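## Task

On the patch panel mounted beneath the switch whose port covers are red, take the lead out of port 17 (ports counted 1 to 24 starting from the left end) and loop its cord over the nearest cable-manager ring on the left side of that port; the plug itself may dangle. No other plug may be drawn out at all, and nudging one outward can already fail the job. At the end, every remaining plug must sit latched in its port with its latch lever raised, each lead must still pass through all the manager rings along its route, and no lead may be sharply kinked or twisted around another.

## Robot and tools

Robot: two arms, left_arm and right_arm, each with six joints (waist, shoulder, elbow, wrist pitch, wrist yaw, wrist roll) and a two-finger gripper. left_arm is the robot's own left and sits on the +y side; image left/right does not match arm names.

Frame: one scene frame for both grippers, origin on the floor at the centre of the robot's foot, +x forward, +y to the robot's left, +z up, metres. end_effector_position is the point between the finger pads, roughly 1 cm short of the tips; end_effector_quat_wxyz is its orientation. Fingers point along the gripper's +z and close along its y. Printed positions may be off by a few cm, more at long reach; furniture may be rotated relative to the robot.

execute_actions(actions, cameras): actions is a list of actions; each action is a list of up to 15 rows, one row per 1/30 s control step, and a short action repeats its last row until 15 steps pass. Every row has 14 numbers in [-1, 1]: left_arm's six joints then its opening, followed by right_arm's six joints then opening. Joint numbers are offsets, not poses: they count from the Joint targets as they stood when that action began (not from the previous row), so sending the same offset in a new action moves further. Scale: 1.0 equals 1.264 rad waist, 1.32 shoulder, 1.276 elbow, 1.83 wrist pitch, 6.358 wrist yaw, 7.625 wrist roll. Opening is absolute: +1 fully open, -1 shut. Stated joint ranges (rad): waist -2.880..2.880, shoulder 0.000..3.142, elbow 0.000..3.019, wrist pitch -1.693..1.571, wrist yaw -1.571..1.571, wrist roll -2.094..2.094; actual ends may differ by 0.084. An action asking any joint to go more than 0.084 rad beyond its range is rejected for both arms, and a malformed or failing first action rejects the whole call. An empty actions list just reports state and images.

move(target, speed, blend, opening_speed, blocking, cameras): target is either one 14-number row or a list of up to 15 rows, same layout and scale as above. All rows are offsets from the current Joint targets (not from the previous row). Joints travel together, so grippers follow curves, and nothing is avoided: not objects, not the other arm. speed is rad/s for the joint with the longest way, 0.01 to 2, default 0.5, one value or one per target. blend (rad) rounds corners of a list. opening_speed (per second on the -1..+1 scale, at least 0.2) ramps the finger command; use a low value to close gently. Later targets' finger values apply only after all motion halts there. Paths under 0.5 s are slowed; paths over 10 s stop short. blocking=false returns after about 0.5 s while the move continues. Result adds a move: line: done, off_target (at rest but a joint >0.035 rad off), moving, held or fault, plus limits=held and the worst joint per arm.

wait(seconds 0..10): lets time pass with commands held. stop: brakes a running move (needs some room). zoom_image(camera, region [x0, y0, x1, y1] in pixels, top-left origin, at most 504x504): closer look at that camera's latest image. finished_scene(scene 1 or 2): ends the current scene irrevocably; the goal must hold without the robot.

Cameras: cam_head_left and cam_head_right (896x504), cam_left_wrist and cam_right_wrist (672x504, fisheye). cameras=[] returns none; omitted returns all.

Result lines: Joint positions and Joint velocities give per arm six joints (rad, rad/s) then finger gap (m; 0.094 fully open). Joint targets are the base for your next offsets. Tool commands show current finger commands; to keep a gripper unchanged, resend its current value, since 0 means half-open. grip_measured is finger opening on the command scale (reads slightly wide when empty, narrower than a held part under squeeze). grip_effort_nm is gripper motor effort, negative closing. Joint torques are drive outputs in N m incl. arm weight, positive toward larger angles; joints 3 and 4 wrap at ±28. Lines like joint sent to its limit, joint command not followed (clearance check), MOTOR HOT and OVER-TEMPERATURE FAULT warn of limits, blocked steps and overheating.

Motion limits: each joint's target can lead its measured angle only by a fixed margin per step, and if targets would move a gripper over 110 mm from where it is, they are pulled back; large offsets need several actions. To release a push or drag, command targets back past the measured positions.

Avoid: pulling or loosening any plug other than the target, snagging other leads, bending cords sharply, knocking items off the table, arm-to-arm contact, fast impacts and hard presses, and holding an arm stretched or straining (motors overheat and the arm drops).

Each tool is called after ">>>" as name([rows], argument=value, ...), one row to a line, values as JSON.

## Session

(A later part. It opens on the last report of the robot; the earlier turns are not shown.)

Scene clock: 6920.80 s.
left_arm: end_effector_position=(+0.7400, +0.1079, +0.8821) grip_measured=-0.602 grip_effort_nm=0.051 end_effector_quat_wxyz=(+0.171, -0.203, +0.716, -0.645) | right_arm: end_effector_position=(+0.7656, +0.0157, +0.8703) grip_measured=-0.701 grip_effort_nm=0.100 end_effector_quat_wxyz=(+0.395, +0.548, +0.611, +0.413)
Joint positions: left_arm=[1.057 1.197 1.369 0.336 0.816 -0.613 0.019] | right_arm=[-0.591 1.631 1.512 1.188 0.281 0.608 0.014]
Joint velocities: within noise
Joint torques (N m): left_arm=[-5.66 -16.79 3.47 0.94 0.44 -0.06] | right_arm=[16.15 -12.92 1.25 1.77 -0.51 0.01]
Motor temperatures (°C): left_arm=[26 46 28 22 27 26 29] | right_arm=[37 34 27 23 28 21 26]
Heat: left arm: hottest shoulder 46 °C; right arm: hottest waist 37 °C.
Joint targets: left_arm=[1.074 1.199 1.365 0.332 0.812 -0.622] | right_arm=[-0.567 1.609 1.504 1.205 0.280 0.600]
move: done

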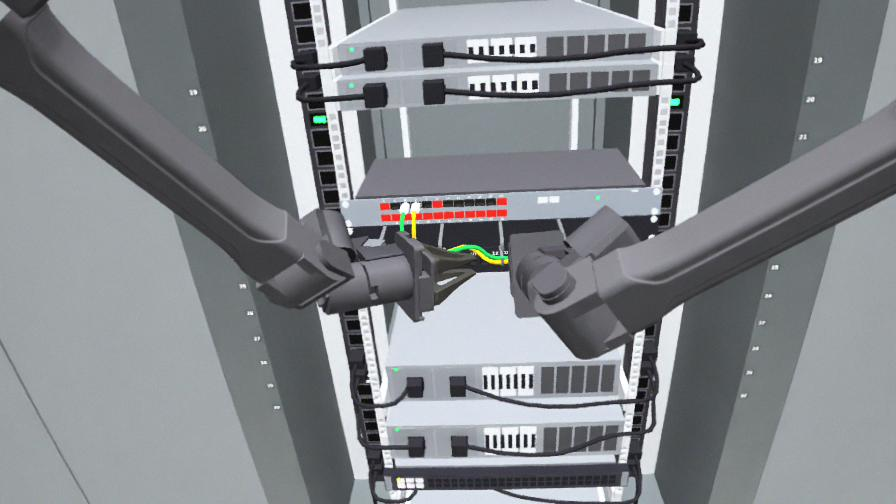

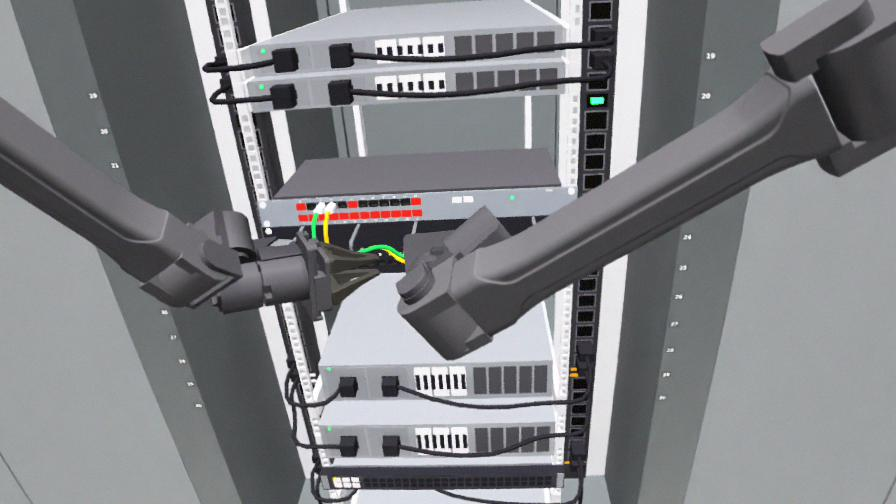

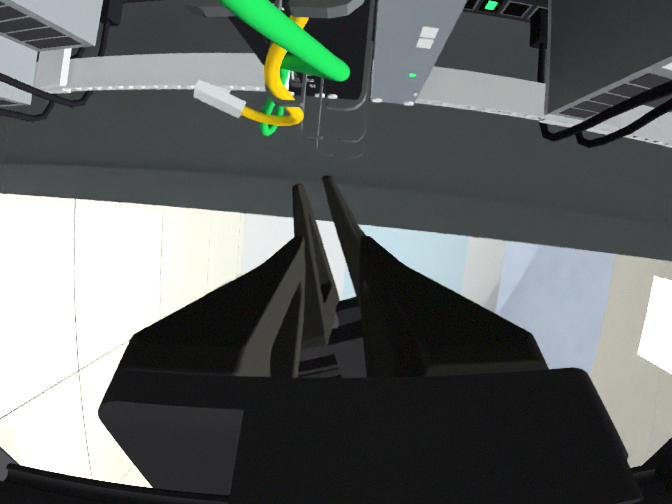

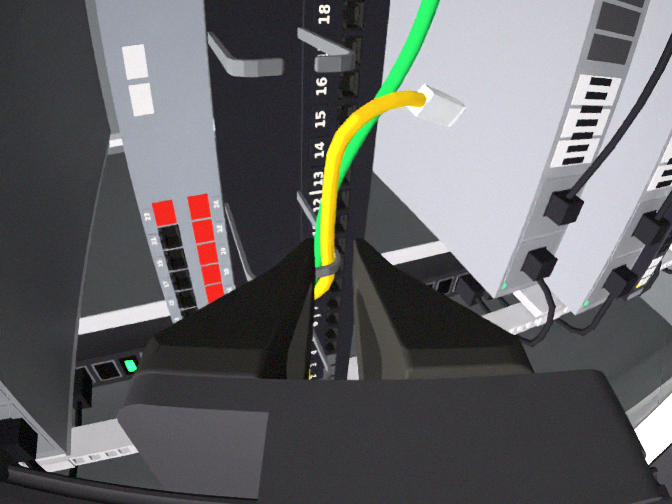

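>>> move(target=[0.0522,-0.075,-0.0878,0.019,0,0,-0.6,0,0,0,0,0,0,-0.7], speed=0.15)

>>> zoom_image(camera="cam_left_wrist", region=[160, 0, 420, 200])

>>> zoom_image(camera="cam_head_left", region=[380, 190, 640, 310])

Scene clock: 6971.93 s.
left_arm: end_effector_position=(+0.7150, +0.1403, +0.8835) grip_measured=-0.602 grip_effort_nm=0.051 end_effector_quat_wxyz=(+0.173, -0.206, +0.736, -0.621) | right_arm: end_effector_position=(+0.7655, +0.0157, +0.8703) grip_measured=-0.701 grip_effort_nm=0.100 end_effector_quat_wxyz=(+0.395, +0.548, +0.611, +0.413)
Joint positions: left_arm=[1.12 1.114 1.26 0.354 0.816 -0.613 0.019] | right_arm=[-0.591 1.631 1.512 1.189 0.281 0.608 0.014]
Joint velocities: within noise
Joint torques (N m): left_arm=[-4.25 -17.79 3.17 1.68 0.43 -0.07] | right_arm=[16.26 -12.92 1.18 1.7 -0.52 0.02]
Motor temperatures (°C): left_arm=[26 46 28 22 27 26 29] | right_arm=[38 34 26 23 27 21 26]
Heat: left arm: hottest shoulder 46 °C; right arm: hottest waist 38 °C.
Joint targets: left_arm=[1.141 1.100 1.253 0.367 0.812 -0.622] | right_arm=[-0.567 1.609 1.504 1.205 0.280 0.600]
move: done

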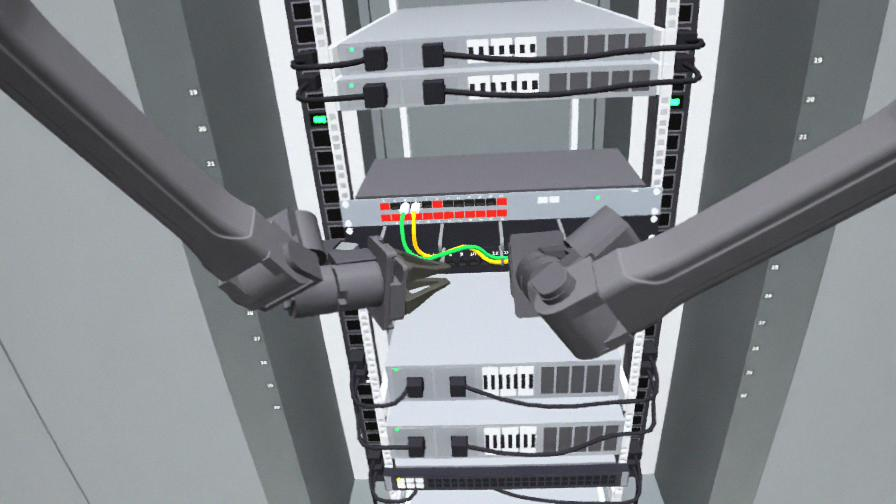

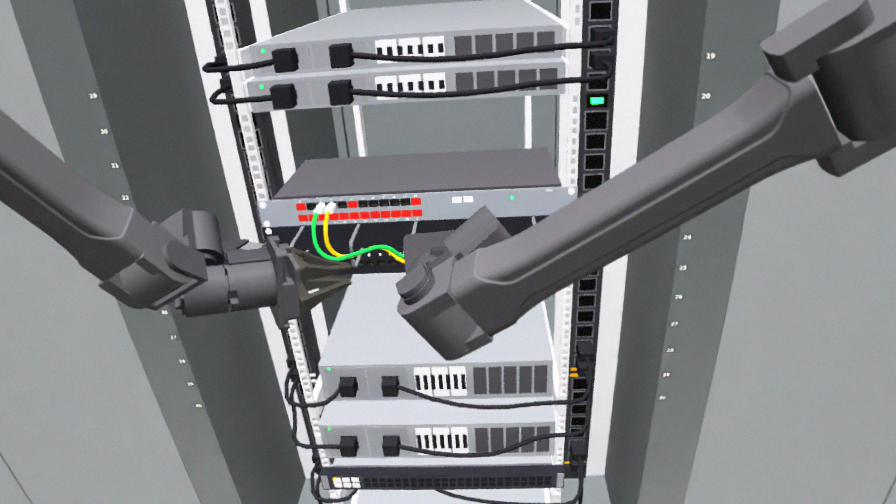

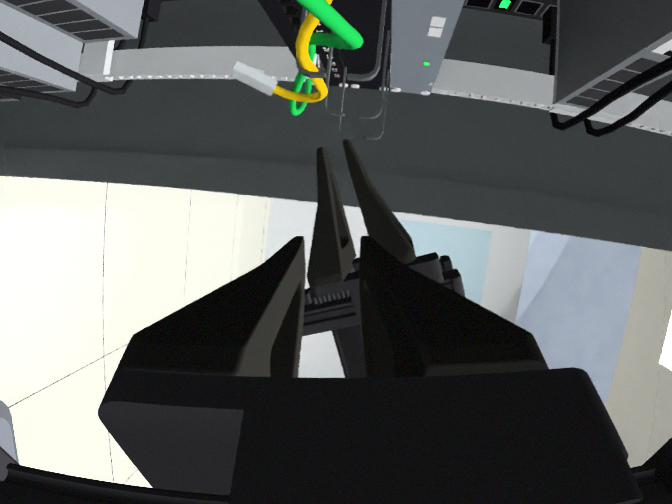

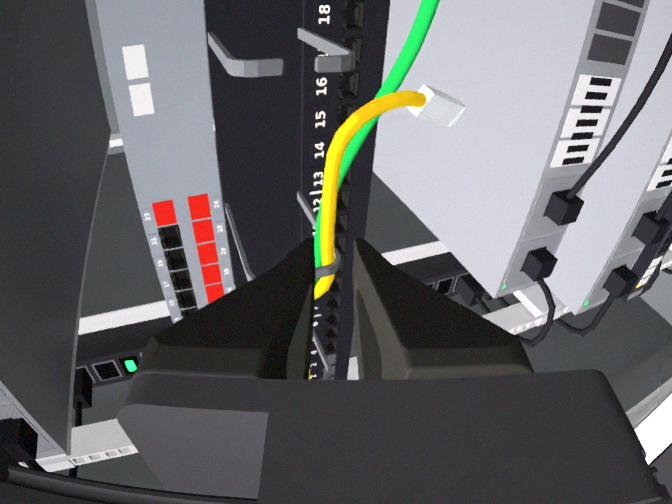

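Scaled by 1.938 from the camera's 672x504 image, which has a finer 960x720 frame.

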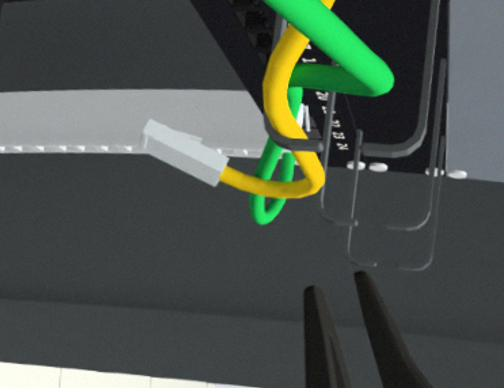

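Scaled by 1.938 from the camera's 896x504 image, which has a finer 1280x720 frame.

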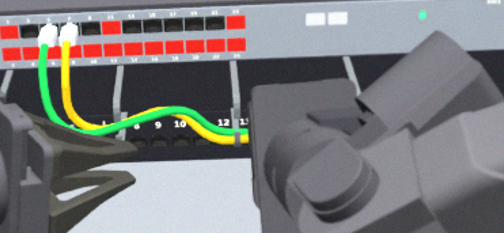

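>>> move(target=[0,0,0,0,0,0,-0.6,-0.07,-0.0606,-0.2727,0.1467,0,0,-0.7], speed=0.4)

>>> zoom_image(camera="cam_head_left", region=[390, 200, 530, 300])

>>> zoom_image(camera="cam_head_right", region=[300, 200, 440, 300])

Scene clock: 6985.93 s.
left_arm: end_effector_position=(+0.7151, +0.1404, +0.8836) grip_measured=-0.602 grip_effort_nm=0.056 end_effector_quat_wxyz=(+0.173, -0.205, +0.736, -0.621) | right_arm: end_effector_position=(+0.6630, -0.0311, +0.8667) grip_measured=-0.701 grip_effort_nm=0.095 end_effector_quat_wxyz=(+0.406, +0.543, +0.620, +0.395)
Joint positions: left_arm=[1.12 1.114 1.26 0.355 0.816 -0.613 0.019] | right_arm=[-0.639 1.55 1.164 1.457 0.281 0.608 0.014]
Joint velocities: within noise
Joint torques (N m): left_arm=[-4.19 -17.85 3.15 1.68 0.41 -0.05] | right_arm=[10.75 -11.34 -0.28 1.68 -0.5 0.02]
Motor temperatures (°C): left_arm=[26 47 27 22 27 26 28] | right_arm=[38 34 26 23 27 21 25]
Heat: left arm: hottest shoulder 47 °C; right arm: hottest waist 38 °C.
Joint targets: left_arm=[1.141 1.100 1.253 0.367 0.812 -0.622] | right_arm=[-0.656 1.529 1.156 1.473 0.280 0.600]
move: done

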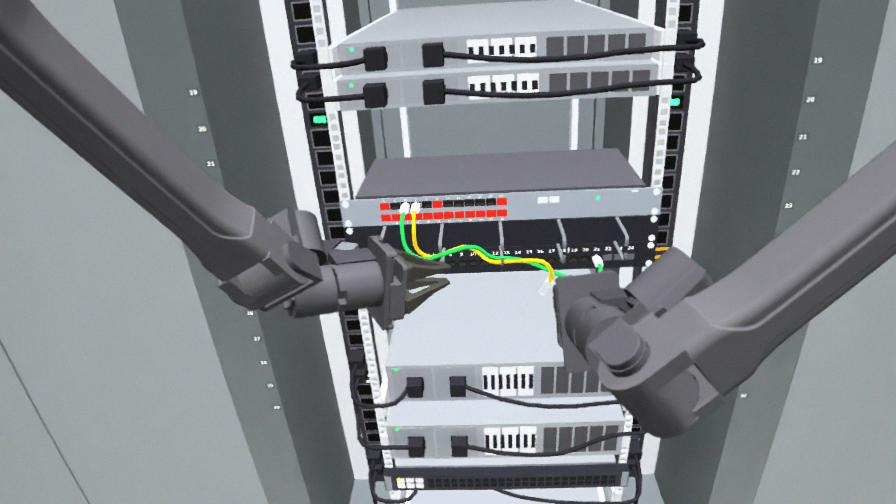

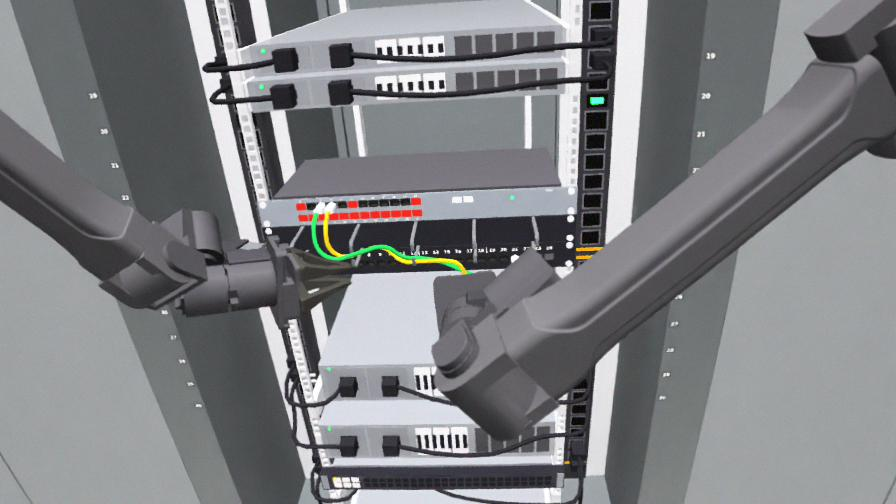

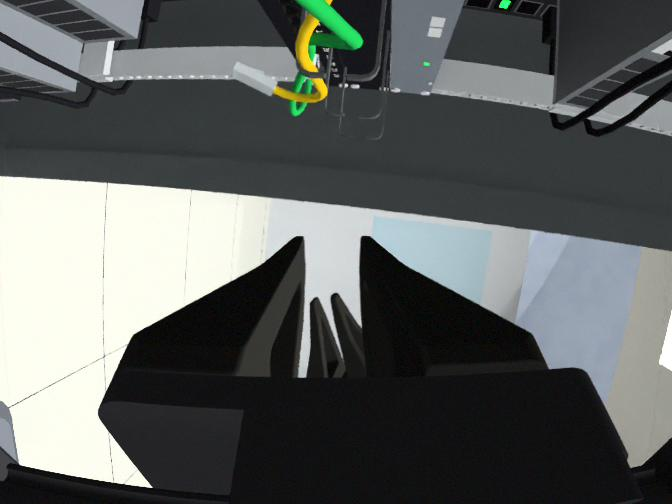

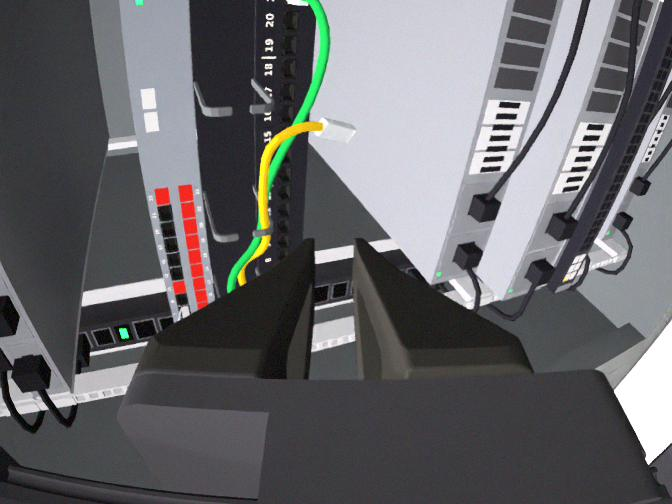

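Scaled by 3.600 from the camera's 896x504 image, which has a finer 1280x720 frame.

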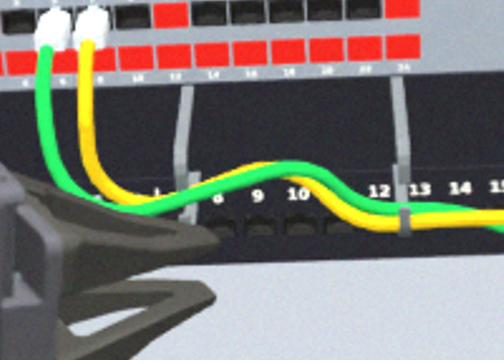

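Scaled by 3.600 from the camera's 896x504 image, which has a finer 1280x720 frame.

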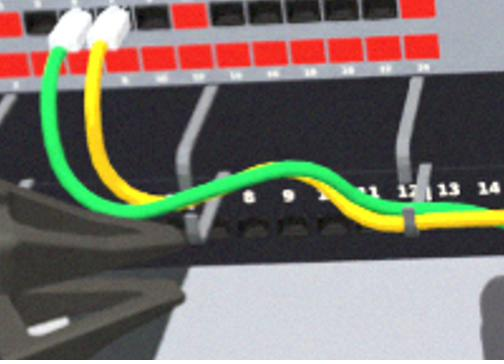

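>>> move(target=[-0.2168,0.2258,-0.0658,0.5011,-0.1222,0.1744,-0.97,0,0,0,0,0,0,-0.7], speed=0.4)

>>> zoom_image(camera="cam_left_wrist", region=[160, 60, 520, 330])

Scene clock: 7046.60 s.
left_arm: end_effector_position=(+0.7311, +0.1333, +0.8627) grip_measured=-0.968 grip_effort_nm=-0.115 end_effector_quat_wxyz=(+0.631, +0.063, +0.771, -0.058) | right_arm: end_effector_position=(+0.6632, -0.0313, +0.8669) grip_measured=-0.701 grip_effort_nm=0.100 end_effector_quat_wxyz=(+0.407, +0.543, +0.619, +0.395)
Joint positions: left_arm=[0.884 1.366 1.175 1.27 0.038 0.694 0.001] | right_arm=[-0.639 1.55 1.164 1.457 0.281 0.608 0.014]
Joint velocities: within noise
Joint torques (N m): left_arm=[-10.99 -11.16 1.17 2.09 0.31 0.05] | right_arm=[11.05 -11.69 -0.25 1.81 -0.49 0.02]
Motor temperatures (°C): left_arm=[26 47 27 22 27 26 28] | right_arm=[36 34 26 23 27 21 25]
Heat: left arm: hottest shoulder 47 °C; right arm: hottest waist 36 °C.
Joint targets: left_arm=[0.867 1.398 1.169 1.284 0.034 0.708] | right_arm=[-0.656 1.529 1.156 1.473 0.280 0.600]
move: done

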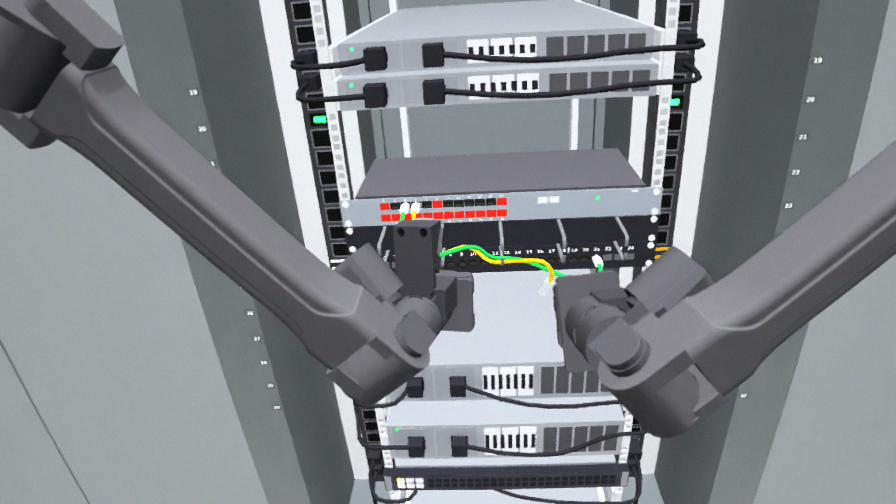

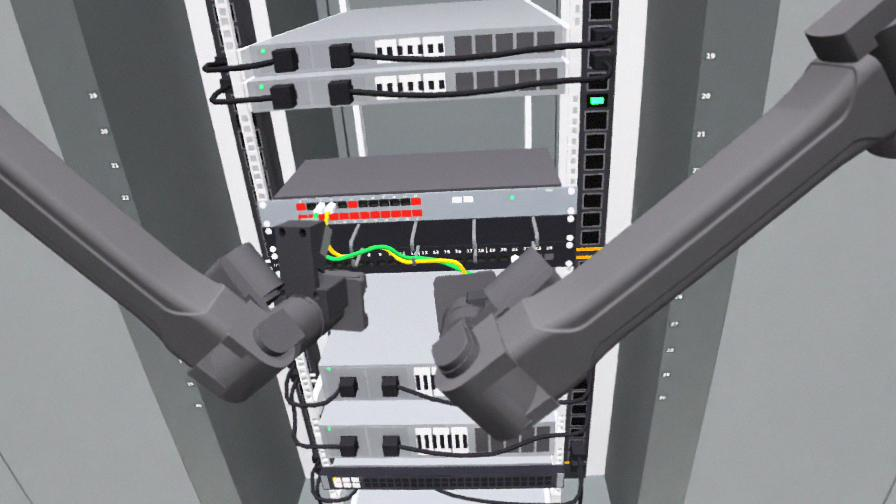

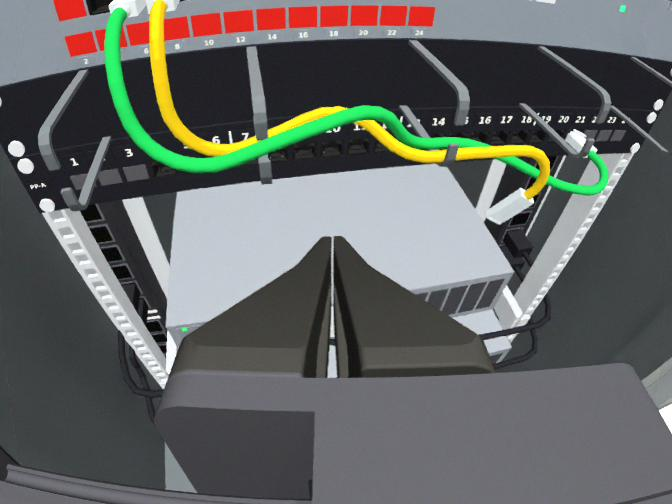

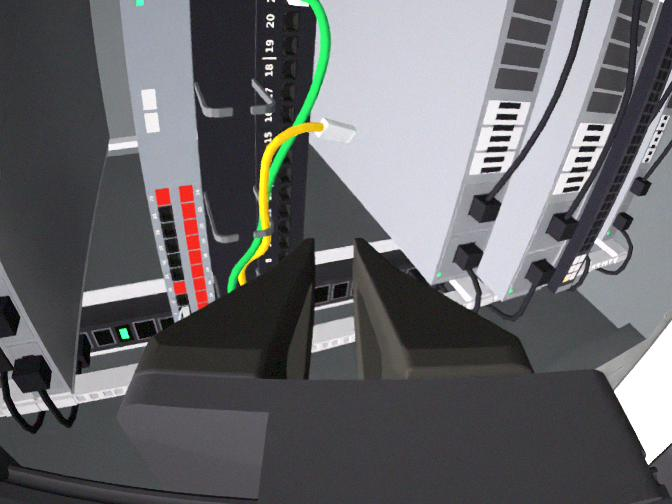

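Scaled by 1.400 from the camera's 672x504 image, which has a finer 960x720 frame.

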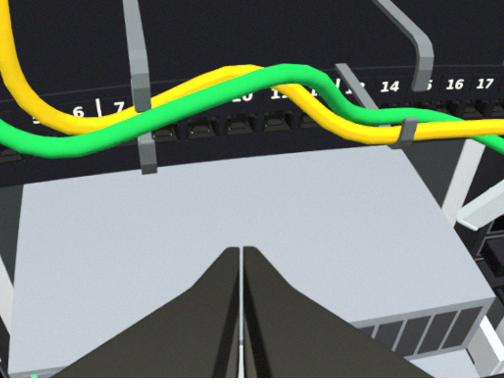

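>>> zoom_image(camera="cam_left_wrist", region=[220, 90, 310, 200])

>>> zoom_image(camera="cam_left_wrist", region=[380, 80, 620, 240])

Scaled by 4.582 from the camera's 672x504 image, which has a finer 960x720 frame.

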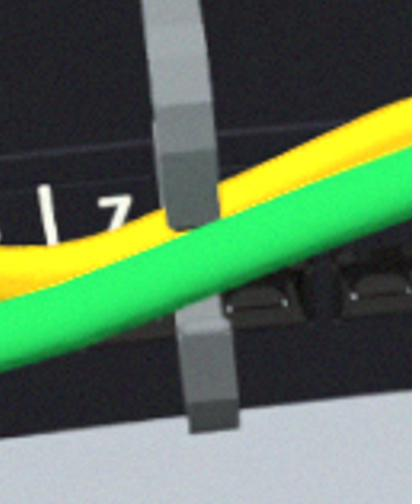

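Scaled by 2.100 from the camera's 672x504 image, which has a finer 960x720 frame.

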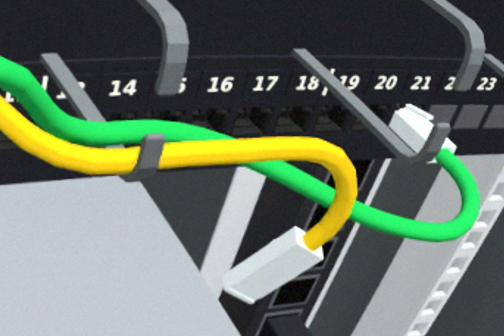

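>>> move(target=[0,0.0038,0.1426,-0.0915,0,0,-0.97,0,0,0,0,0,0,-0.7], speed=0.15, cameras=["cam_left_wrist","cam_head_right"])

>>> zoom_image(camera="cam_left_wrist", region=[160, 120, 420, 300])

Scene clock: 7082.07 s.
left_arm: end_effector_position=(+0.7875, +0.1374, +0.8653) grip_measured=-0.968 grip_effort_nm=-0.110 end_effector_quat_wxyz=(+0.632, +0.063, +0.771, -0.057) | right_arm: end_effector_position=(+0.6632, -0.0313, +0.8669) grip_measured=-0.701 grip_effort_nm=0.100 end_effector_quat_wxyz=(+0.407, +0.543, +0.619, +0.395)
Joint positions: left_arm=[0.884 1.371 1.327 1.124 0.038 0.695 0.001] | right_arm=[-0.639 1.55 1.164 1.457 0.281 0.608 0.014]
Joint velocities: within noise
Joint torques (N m): left_arm=[-10.99 -12.45 4.3 1.14 0.32 0.04] | right_arm=[11.05 -11.75 -0.13 1.7 -0.47 0.03]
Motor temperatures (°C): left_arm=[27 43 26 22 27 26 28] | right_arm=[35 34 25 23 27 21 24]
Heat: left arm: hottest shoulder 43 °C; right arm: hottest waist 35 °C.
Joint targets: left_arm=[0.866 1.403 1.351 1.116 0.034 0.707] | right_arm=[-0.656 1.529 1.156 1.473 0.280 0.600]
move: done
Images, in order (width x height): cam_head_right 896x504, cam_left_wrist 672x504.

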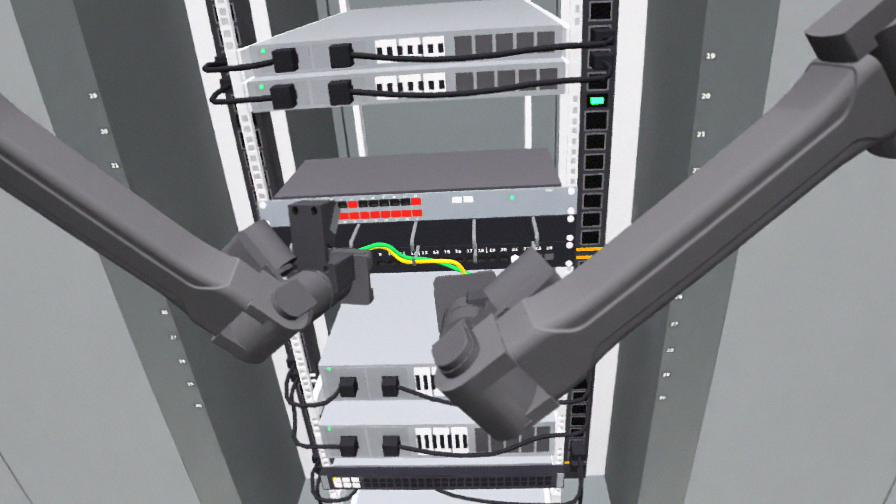

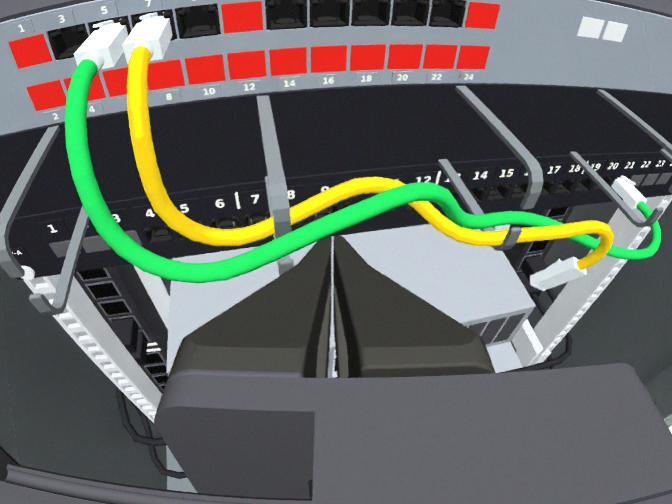

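Scaled by 1.938 from the camera's 672x504 image, which has a finer 960x720 frame.

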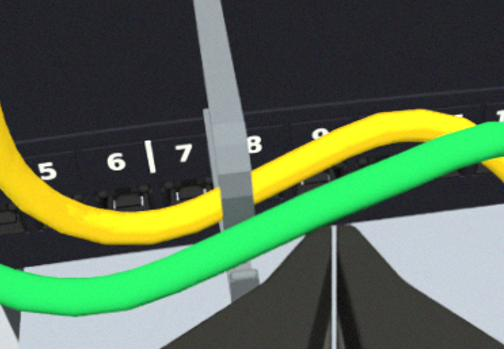

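>>> move(target=[0,0.0212,0.0409,-0.0192,0,0,-0.97,0,0,0,0,0,0,-0.7], speed=0.1, cameras=["cam_left_wrist"])

>>> zoom_image(camera="cam_left_wrist", region=[160, 120, 420, 300])

Scene clock: 7110.30 s.
left_arm: end_effector_position=(+0.7990, +0.1316, +0.8574) grip_measured=-0.968 grip_effort_nm=-0.110 end_effector_quat_wxyz=(+0.629, +0.065, +0.773, -0.059) | right_arm: end_effector_position=(+0.6632, -0.0313, +0.8669) grip_measured=-0.701 grip_effort_nm=0.095 end_effector_quat_wxyz=(+0.407, +0.543, +0.619, +0.395)
Joint positions: left_arm=[0.884 1.397 1.379 1.089 0.038 0.695 0.001] | right_arm=[-0.639 1.55 1.164 1.457 0.281 0.608 0.014]
Joint velocities: within noise
Joint torques (N m): left_arm=[-11.22 -12.4 4.53 1.2 0.34 0.04] | right_arm=[11.11 -11.63 -0.16 1.72 -0.47 0.02]
Motor temperatures (°C): left_arm=[27 43 27 22 27 26 28] | right_arm=[35 34 25 23 27 21 24]
Heat: left arm: hottest shoulder 43 °C; right arm: hottest waist 35 °C.
Joint targets: left_arm=[0.867 1.431 1.403 1.081 0.035 0.708] | right_arm=[-0.656 1.529 1.156 1.473 0.280 0.600]
move: done
Images, in order (width x height): cam_left_wrist 672x504.

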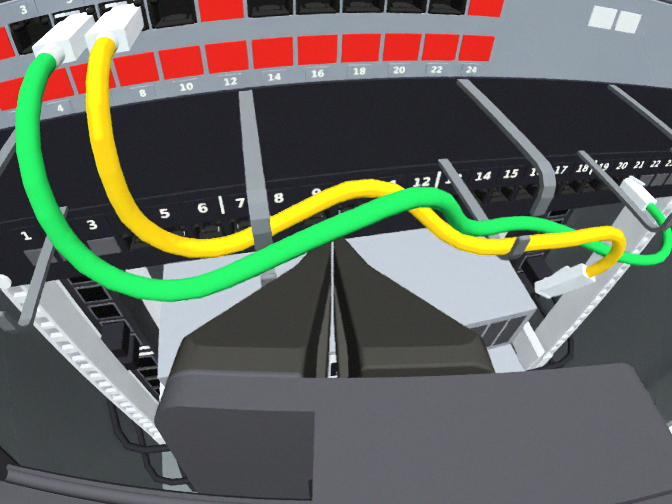

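Scaled by 1.938 from the camera's 672x504 image, which has a finer 960x720 frame.

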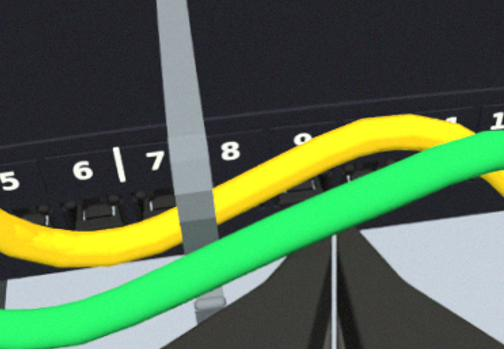

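>>> move([
  [0,-0.063,-0.0737,0.0257,0,0,-0.97,0,0,0,0,0,0,-0.7],
], speed=0.1, cameras=["cam_left_wrist"])

>>> zoom_image(camera="cam_left_wrist", region=[160, 120, 420, 300])

Scene clock: 7124.13 s.
left_arm: end_effector_position=(+0.7854, +0.1376, +0.8657) grip_measured=-0.968 grip_effort_nm=-0.115 end_effector_quat_wxyz=(+0.628, +0.066, +0.773, -0.060) | right_arm: end_effector_position=(+0.6632, -0.0313, +0.8669) grip_measured=-0.701 grip_effort_nm=0.105 end_effector_quat_wxyz=(+0.407, +0.543, +0.619, +0.395)
Joint positions: left_arm=[0.884 1.363 1.317 1.114 0.038 0.695 0.001] | right_arm=[-0.639 1.55 1.164 1.457 0.281 0.608 0.014]
Joint velocities: within noise
Joint torques (N m): left_arm=[-10.99 -15.85 2.02 2.04 0.32 0.03] | right_arm=[11.11 -11.46 -0.14 1.73 -0.49 0.04]
Motor temperatures (°C): left_arm=[27 41 27 22 27 26 28] | right_arm=[35 34 25 23 27 21 24]
Heat: left arm: hottest shoulder 41 °C; right arm: hottest waist 35 °C.
Joint targets: left_arm=[0.867 1.348 1.309 1.128 0.035 0.707] | right_arm=[-0.656 1.529 1.156 1.473 0.280 0.600]
move: done
Images, in order (width x height): cam_left_wrist 672x504.

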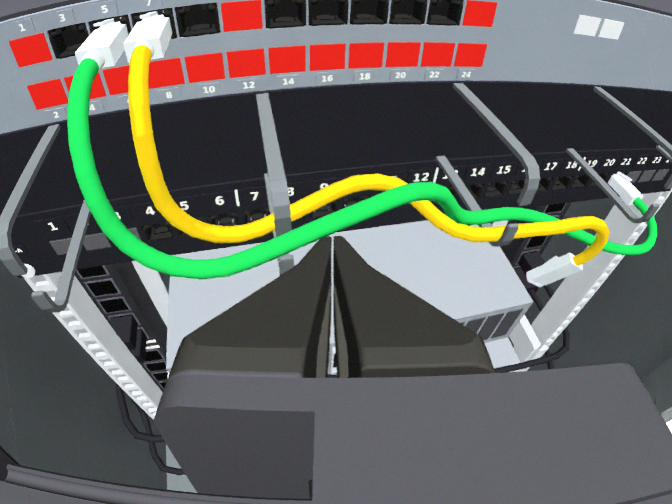

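Scaled by 1.938 from the camera's 672x504 image, which has a finer 960x720 frame.

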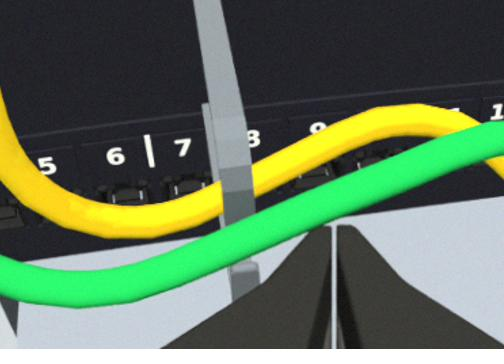

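>>> move([
  [0,0.0629,0.0737,-0.0257,0,0,-0.97,0,0,0,0,0,0,-0.7],
  [0,0.075,0.105,-0.042,0,0,-0.97,0,0,0,0,0,0,-0.7],
], speed=0.1, cameras=["cam_left_wrist"])

>>> zoom_image(camera="cam_left_wrist", region=[160, 120, 420, 300])

Scene clock: 7146.50 s.
left_arm: end_effector_position=(+0.8078, +0.1276, +0.8521) grip_measured=-0.968 grip_effort_nm=-0.110 end_effector_quat_wxyz=(+0.626, +0.067, +0.774, -0.061) | right_arm: end_effector_position=(+0.6632, -0.0313, +0.8669) grip_measured=-0.701 grip_effort_nm=0.100 end_effector_quat_wxyz=(+0.407, +0.543, +0.619, +0.395)
Joint positions: left_arm=[0.884 1.414 1.417 1.059 0.038 0.695 0.001] | right_arm=[-0.639 1.55 1.164 1.457 0.281 0.608 0.014]
Joint velocities: within noise
Joint torques (N m): left_arm=[-11.63 -12.69 4.81 1.18 0.34 0.04] | right_arm=[10.93 -11.58 -0.21 1.7 -0.49 0.02]
Motor temperatures (°C): left_arm=[27 43 27 22 26 26 28] | right_arm=[35 34 25 23 27 21 24]
Heat: left arm: hottest shoulder 43 °C; right arm: hottest waist 35 °C.
Joint targets: left_arm=[0.867 1.447 1.443 1.051 0.035 0.707] | right_arm=[-0.656 1.529 1.156 1.473 0.280 0.600]
move: done
Images, in order (width x height): cam_left_wrist 672x504.

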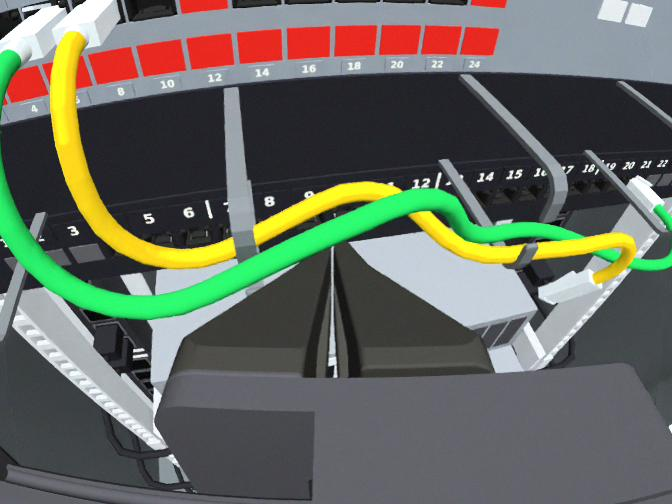

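Scaled by 1.938 from the camera's 672x504 image, which has a finer 960x720 frame.

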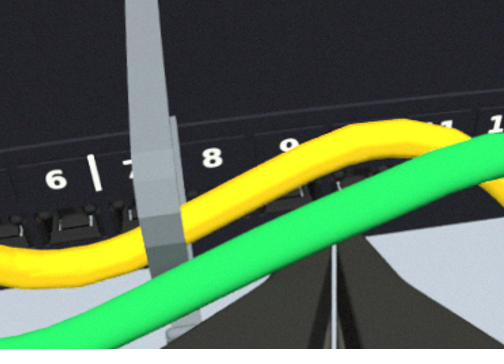

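>>> move([
  [-0.0055,-0.0689,-0.0917,0.0295,0,0,-0.97,0,0,0,0,0,0,-0.7],
], speed=0.1, cameras=["cam_left_wrist"])

>>> zoom_image(camera="cam_left_wrist", region=[160, 120, 420, 300])

Scene clock: 7162.03 s.
left_arm: end_effector_position=(+0.7880, +0.1315, +0.8627) grip_measured=-0.968 grip_effort_nm=-0.110 end_effector_quat_wxyz=(+0.624, +0.068, +0.776, -0.066) | right_arm: end_effector_position=(+0.6632, -0.0313, +0.8669) grip_measured=-0.701 grip_effort_nm=0.100 end_effector_quat_wxyz=(+0.407, +0.543, +0.619, +0.395)
Joint positions: left_arm=[0.878 1.371 1.333 1.092 0.038 0.695 0.001] | right_arm=[-0.639 1.55 1.164 1.457 0.281 0.608 0.014]
Joint velocities: within noise
Joint torques (N m): left_arm=[-11.11 -15.68 2.11 2.02 0.32 0.03] | right_arm=[10.87 -11.63 -0.2 1.8 -0.48 0.01]
Motor temperatures (°C): left_arm=[27 43 27 22 26 26 28] | right_arm=[35 34 25 23 26 21 24]
Heat: left arm: hottest shoulder 43 °C; right arm: hottest waist 35 °C.
Joint targets: left_arm=[0.859 1.356 1.326 1.105 0.035 0.707] | right_arm=[-0.656 1.529 1.156 1.473 0.280 0.600]
move: done
Images, in order (width x height): cam_left_wrist 672x504.

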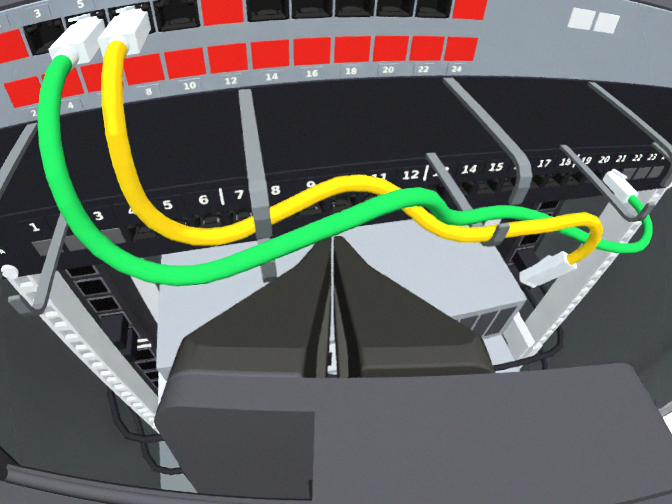

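Scaled by 1.938 from the camera's 672x504 image, which has a finer 960x720 frame.

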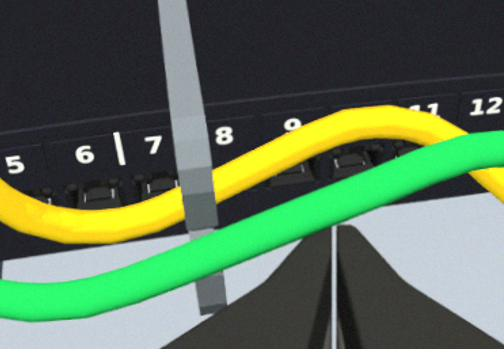

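>>> zoom_image(camera="cam_left_wrist", region=[300, 190, 370, 260])

Scaled by 7.200 from the camera's 672x504 image, which has a finer 960x720 frame.

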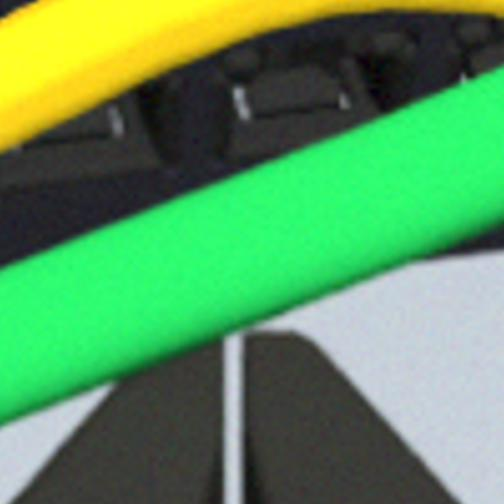

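>>> move([
  [0,0.0485,0.0886,-0.0448,0,0,-0.97,0,0,0,0,0,0,-0.7],
], speed=0.08, cameras=["cam_left_wrist","cam_head_right"])

>>> zoom_image(camera="cam_left_wrist", region=[200, 150, 370, 290])

Scene clock: 7195.97 s.
left_arm: end_effector_position=(+0.8069, +0.1266, +0.8556) grip_measured=-0.968 grip_effort_nm=-0.105 end_effector_quat_wxyz=(+0.619, +0.071, +0.779, -0.069) | right_arm: end_effector_position=(+0.6632, -0.0313, +0.8669) grip_measured=-0.701 grip_effort_nm=0.095 end_effector_quat_wxyz=(+0.407, +0.543, +0.619, +0.395)
Joint positions: left_arm=[0.878 1.394 1.404 1.028 0.038 0.696 0.001] | right_arm=[-0.639 1.55 1.164 1.457 0.281 0.608 0.014]
Joint velocities: within noise
Joint torques (N m): left_arm=[-11.52 -13.27 5.48 1.26 0.35 0.03] | right_arm=[11.11 -11.46 -0.23 1.69 -0.49 0]
Motor temperatures (°C): left_arm=[27 45 27 22 26 26 27] | right_arm=[35 34 25 23 26 21 24]
Heat: left arm: hottest shoulder 45 °C; right arm: hottest waist 35 °C.
Joint targets: left_arm=[0.860 1.420 1.439 1.023 0.035 0.708] | right_arm=[-0.656 1.529 1.156 1.473 0.280 0.600]
move: done
Images, in order (width x height): cam_head_right 896x504, cam_left_wrist 672x504.

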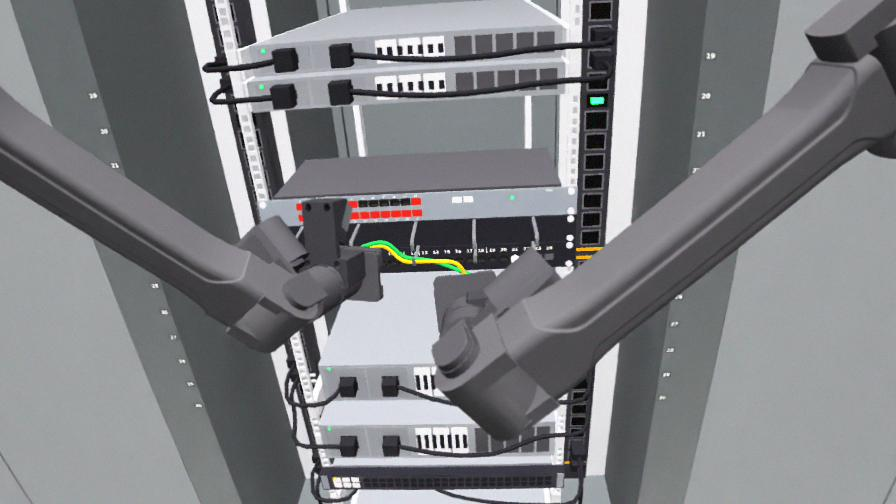

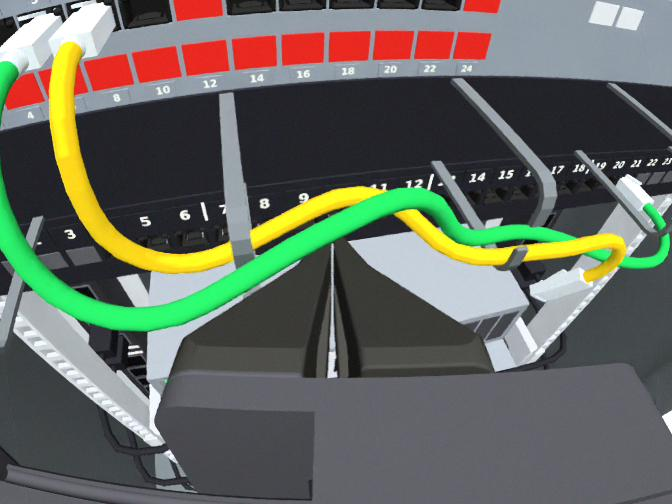

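Scaled by 2.965 from the camera's 672x504 image, which has a finer 960x720 frame.

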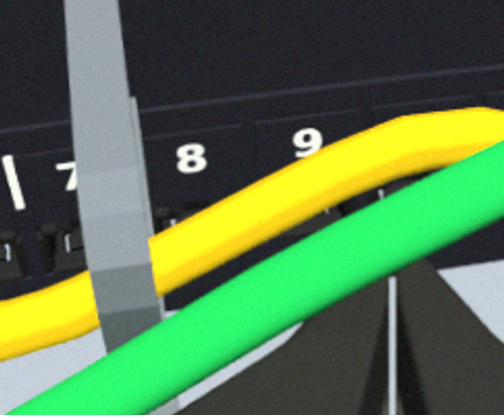

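>>> move([
  [-0.0067,-0.0682,-0.1074,0.0333,0,0,-0.97,0,0,0,0,0,0,-0.7],
], speed=0.1, cameras=["cam_left_wrist"])

>>> zoom_image(camera="cam_left_wrist", region=[300, 190, 370, 260])

Scene clock: 7214.80 s.
left_arm: end_effector_position=(+0.7839, +0.1302, +0.8679) grip_measured=-0.968 grip_effort_nm=-0.110 end_effector_quat_wxyz=(+0.617, +0.071, +0.780, -0.074) | right_arm: end_effector_position=(+0.6632, -0.0313, +0.8669) grip_measured=-0.701 grip_effort_nm=0.100 end_effector_quat_wxyz=(+0.407, +0.543, +0.619, +0.395)
Joint positions: left_arm=[0.87 1.348 1.309 1.07 0.038 0.696 0.001] | right_arm=[-0.639 1.55 1.164 1.457 0.281 0.608 0.014]
Joint velocities: within noise
Joint torques (N m): left_arm=[-11.11 -15.74 2.04 2.07 0.36 0.03] | right_arm=[11.11 -11.81 -0.17 1.74 -0.47 0.03]
Motor temperatures (°C): left_arm=[27 44 28 22 26 26 27] | right_arm=[35 34 25 23 26 21 24]
Heat: left arm: hottest shoulder 44 °C; right arm: hottest waist 35 °C.
Joint targets: left_arm=[0.851 1.330 1.302 1.084 0.035 0.708] | right_arm=[-0.656 1.529 1.156 1.473 0.280 0.600]
move: done
Images, in order (width x height): cam_left_wrist 672x504.

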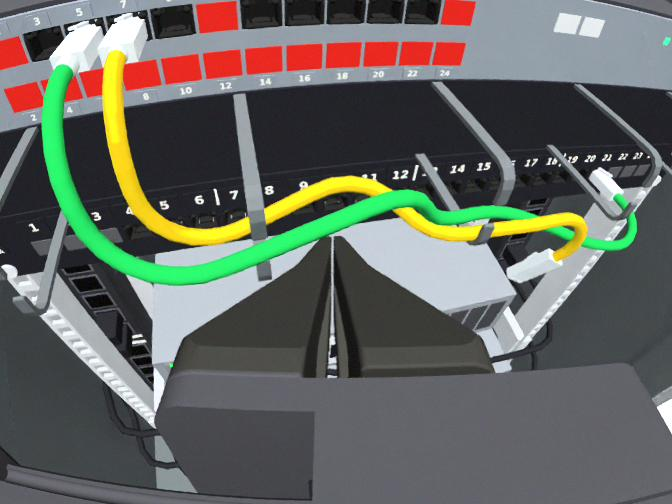

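Scaled by 7.200 from the camera's 672x504 image, which has a finer 960x720 frame.

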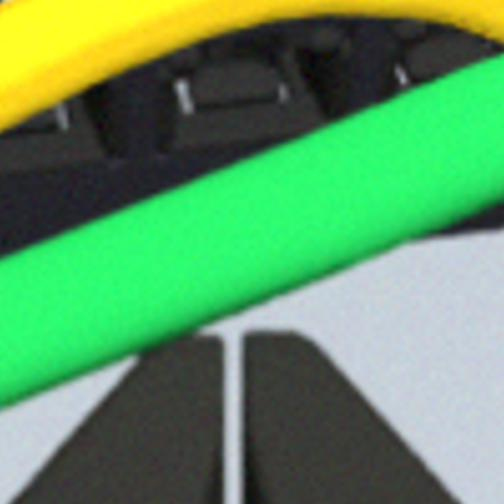

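>>> move([
  [0.0483,0.0508,-0.0133,0.024,0,-0.2096,-0.6,0,0,0,0,0,0,-0.7],
], speed=0.6, cameras=["cam_left_wrist","cam_head_right"])

>>> zoom_image(camera="cam_left_wrist", region=[200, 60, 460, 290])

Scene clock: 7238.83 s.
left_arm: end_effector_position=(+0.7742, +0.1340, +0.8594) grip_measured=-0.602 grip_effort_nm=0.056 end_effector_quat_wxyz=(+0.393, -0.500, +0.601, -0.484) | right_arm: end_effector_position=(+0.6632, -0.0313, +0.8669) grip_measured=-0.701 grip_effort_nm=0.100 end_effector_quat_wxyz=(+0.407, +0.543, +0.619, +0.395)
Joint positions: left_arm=[0.886 1.362 1.292 1.114 0.038 -0.877 0.019] | right_arm=[-0.639 1.55 1.164 1.457 0.281 0.608 0.014]
Joint velocities: within noise
Joint torques (N m): left_arm=[-7 -11.87 1.94 1.99 0.32 -0.1] | right_arm=[10.93 -11.4 -0.21 1.69 -0.46 0.02]
Motor temperatures (°C): left_arm=[27 44 27 22 26 26 27] | right_arm=[35 34 25 23 26 21 24]
Heat: left arm: hottest shoulder 44 °C; right arm: hottest waist 35 °C.
Joint targets: left_arm=[0.912 1.397 1.285 1.128 0.035 -0.891] | right_arm=[-0.656 1.529 1.156 1.473 0.280 0.600]
move: done
Images, in order (width x height): cam_head_right 896x504, cam_left_wrist 672x504.

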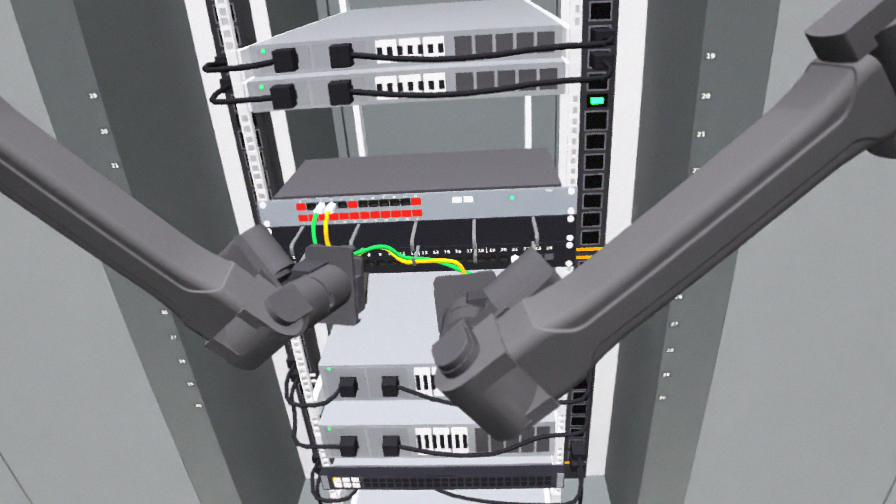

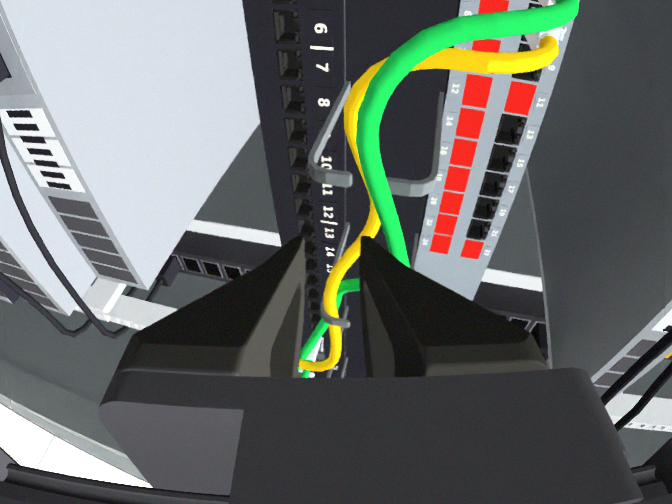

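Scaled by 1.938 from the camera's 672x504 image, which has a finer 960x720 frame.

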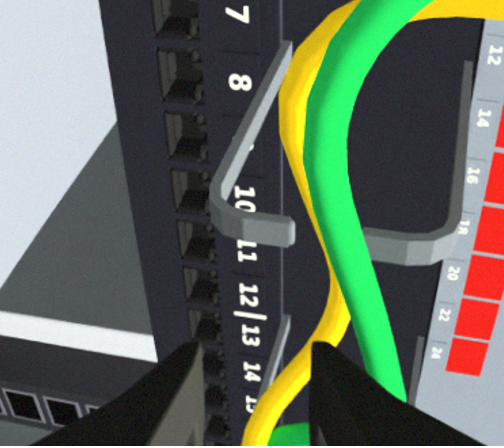

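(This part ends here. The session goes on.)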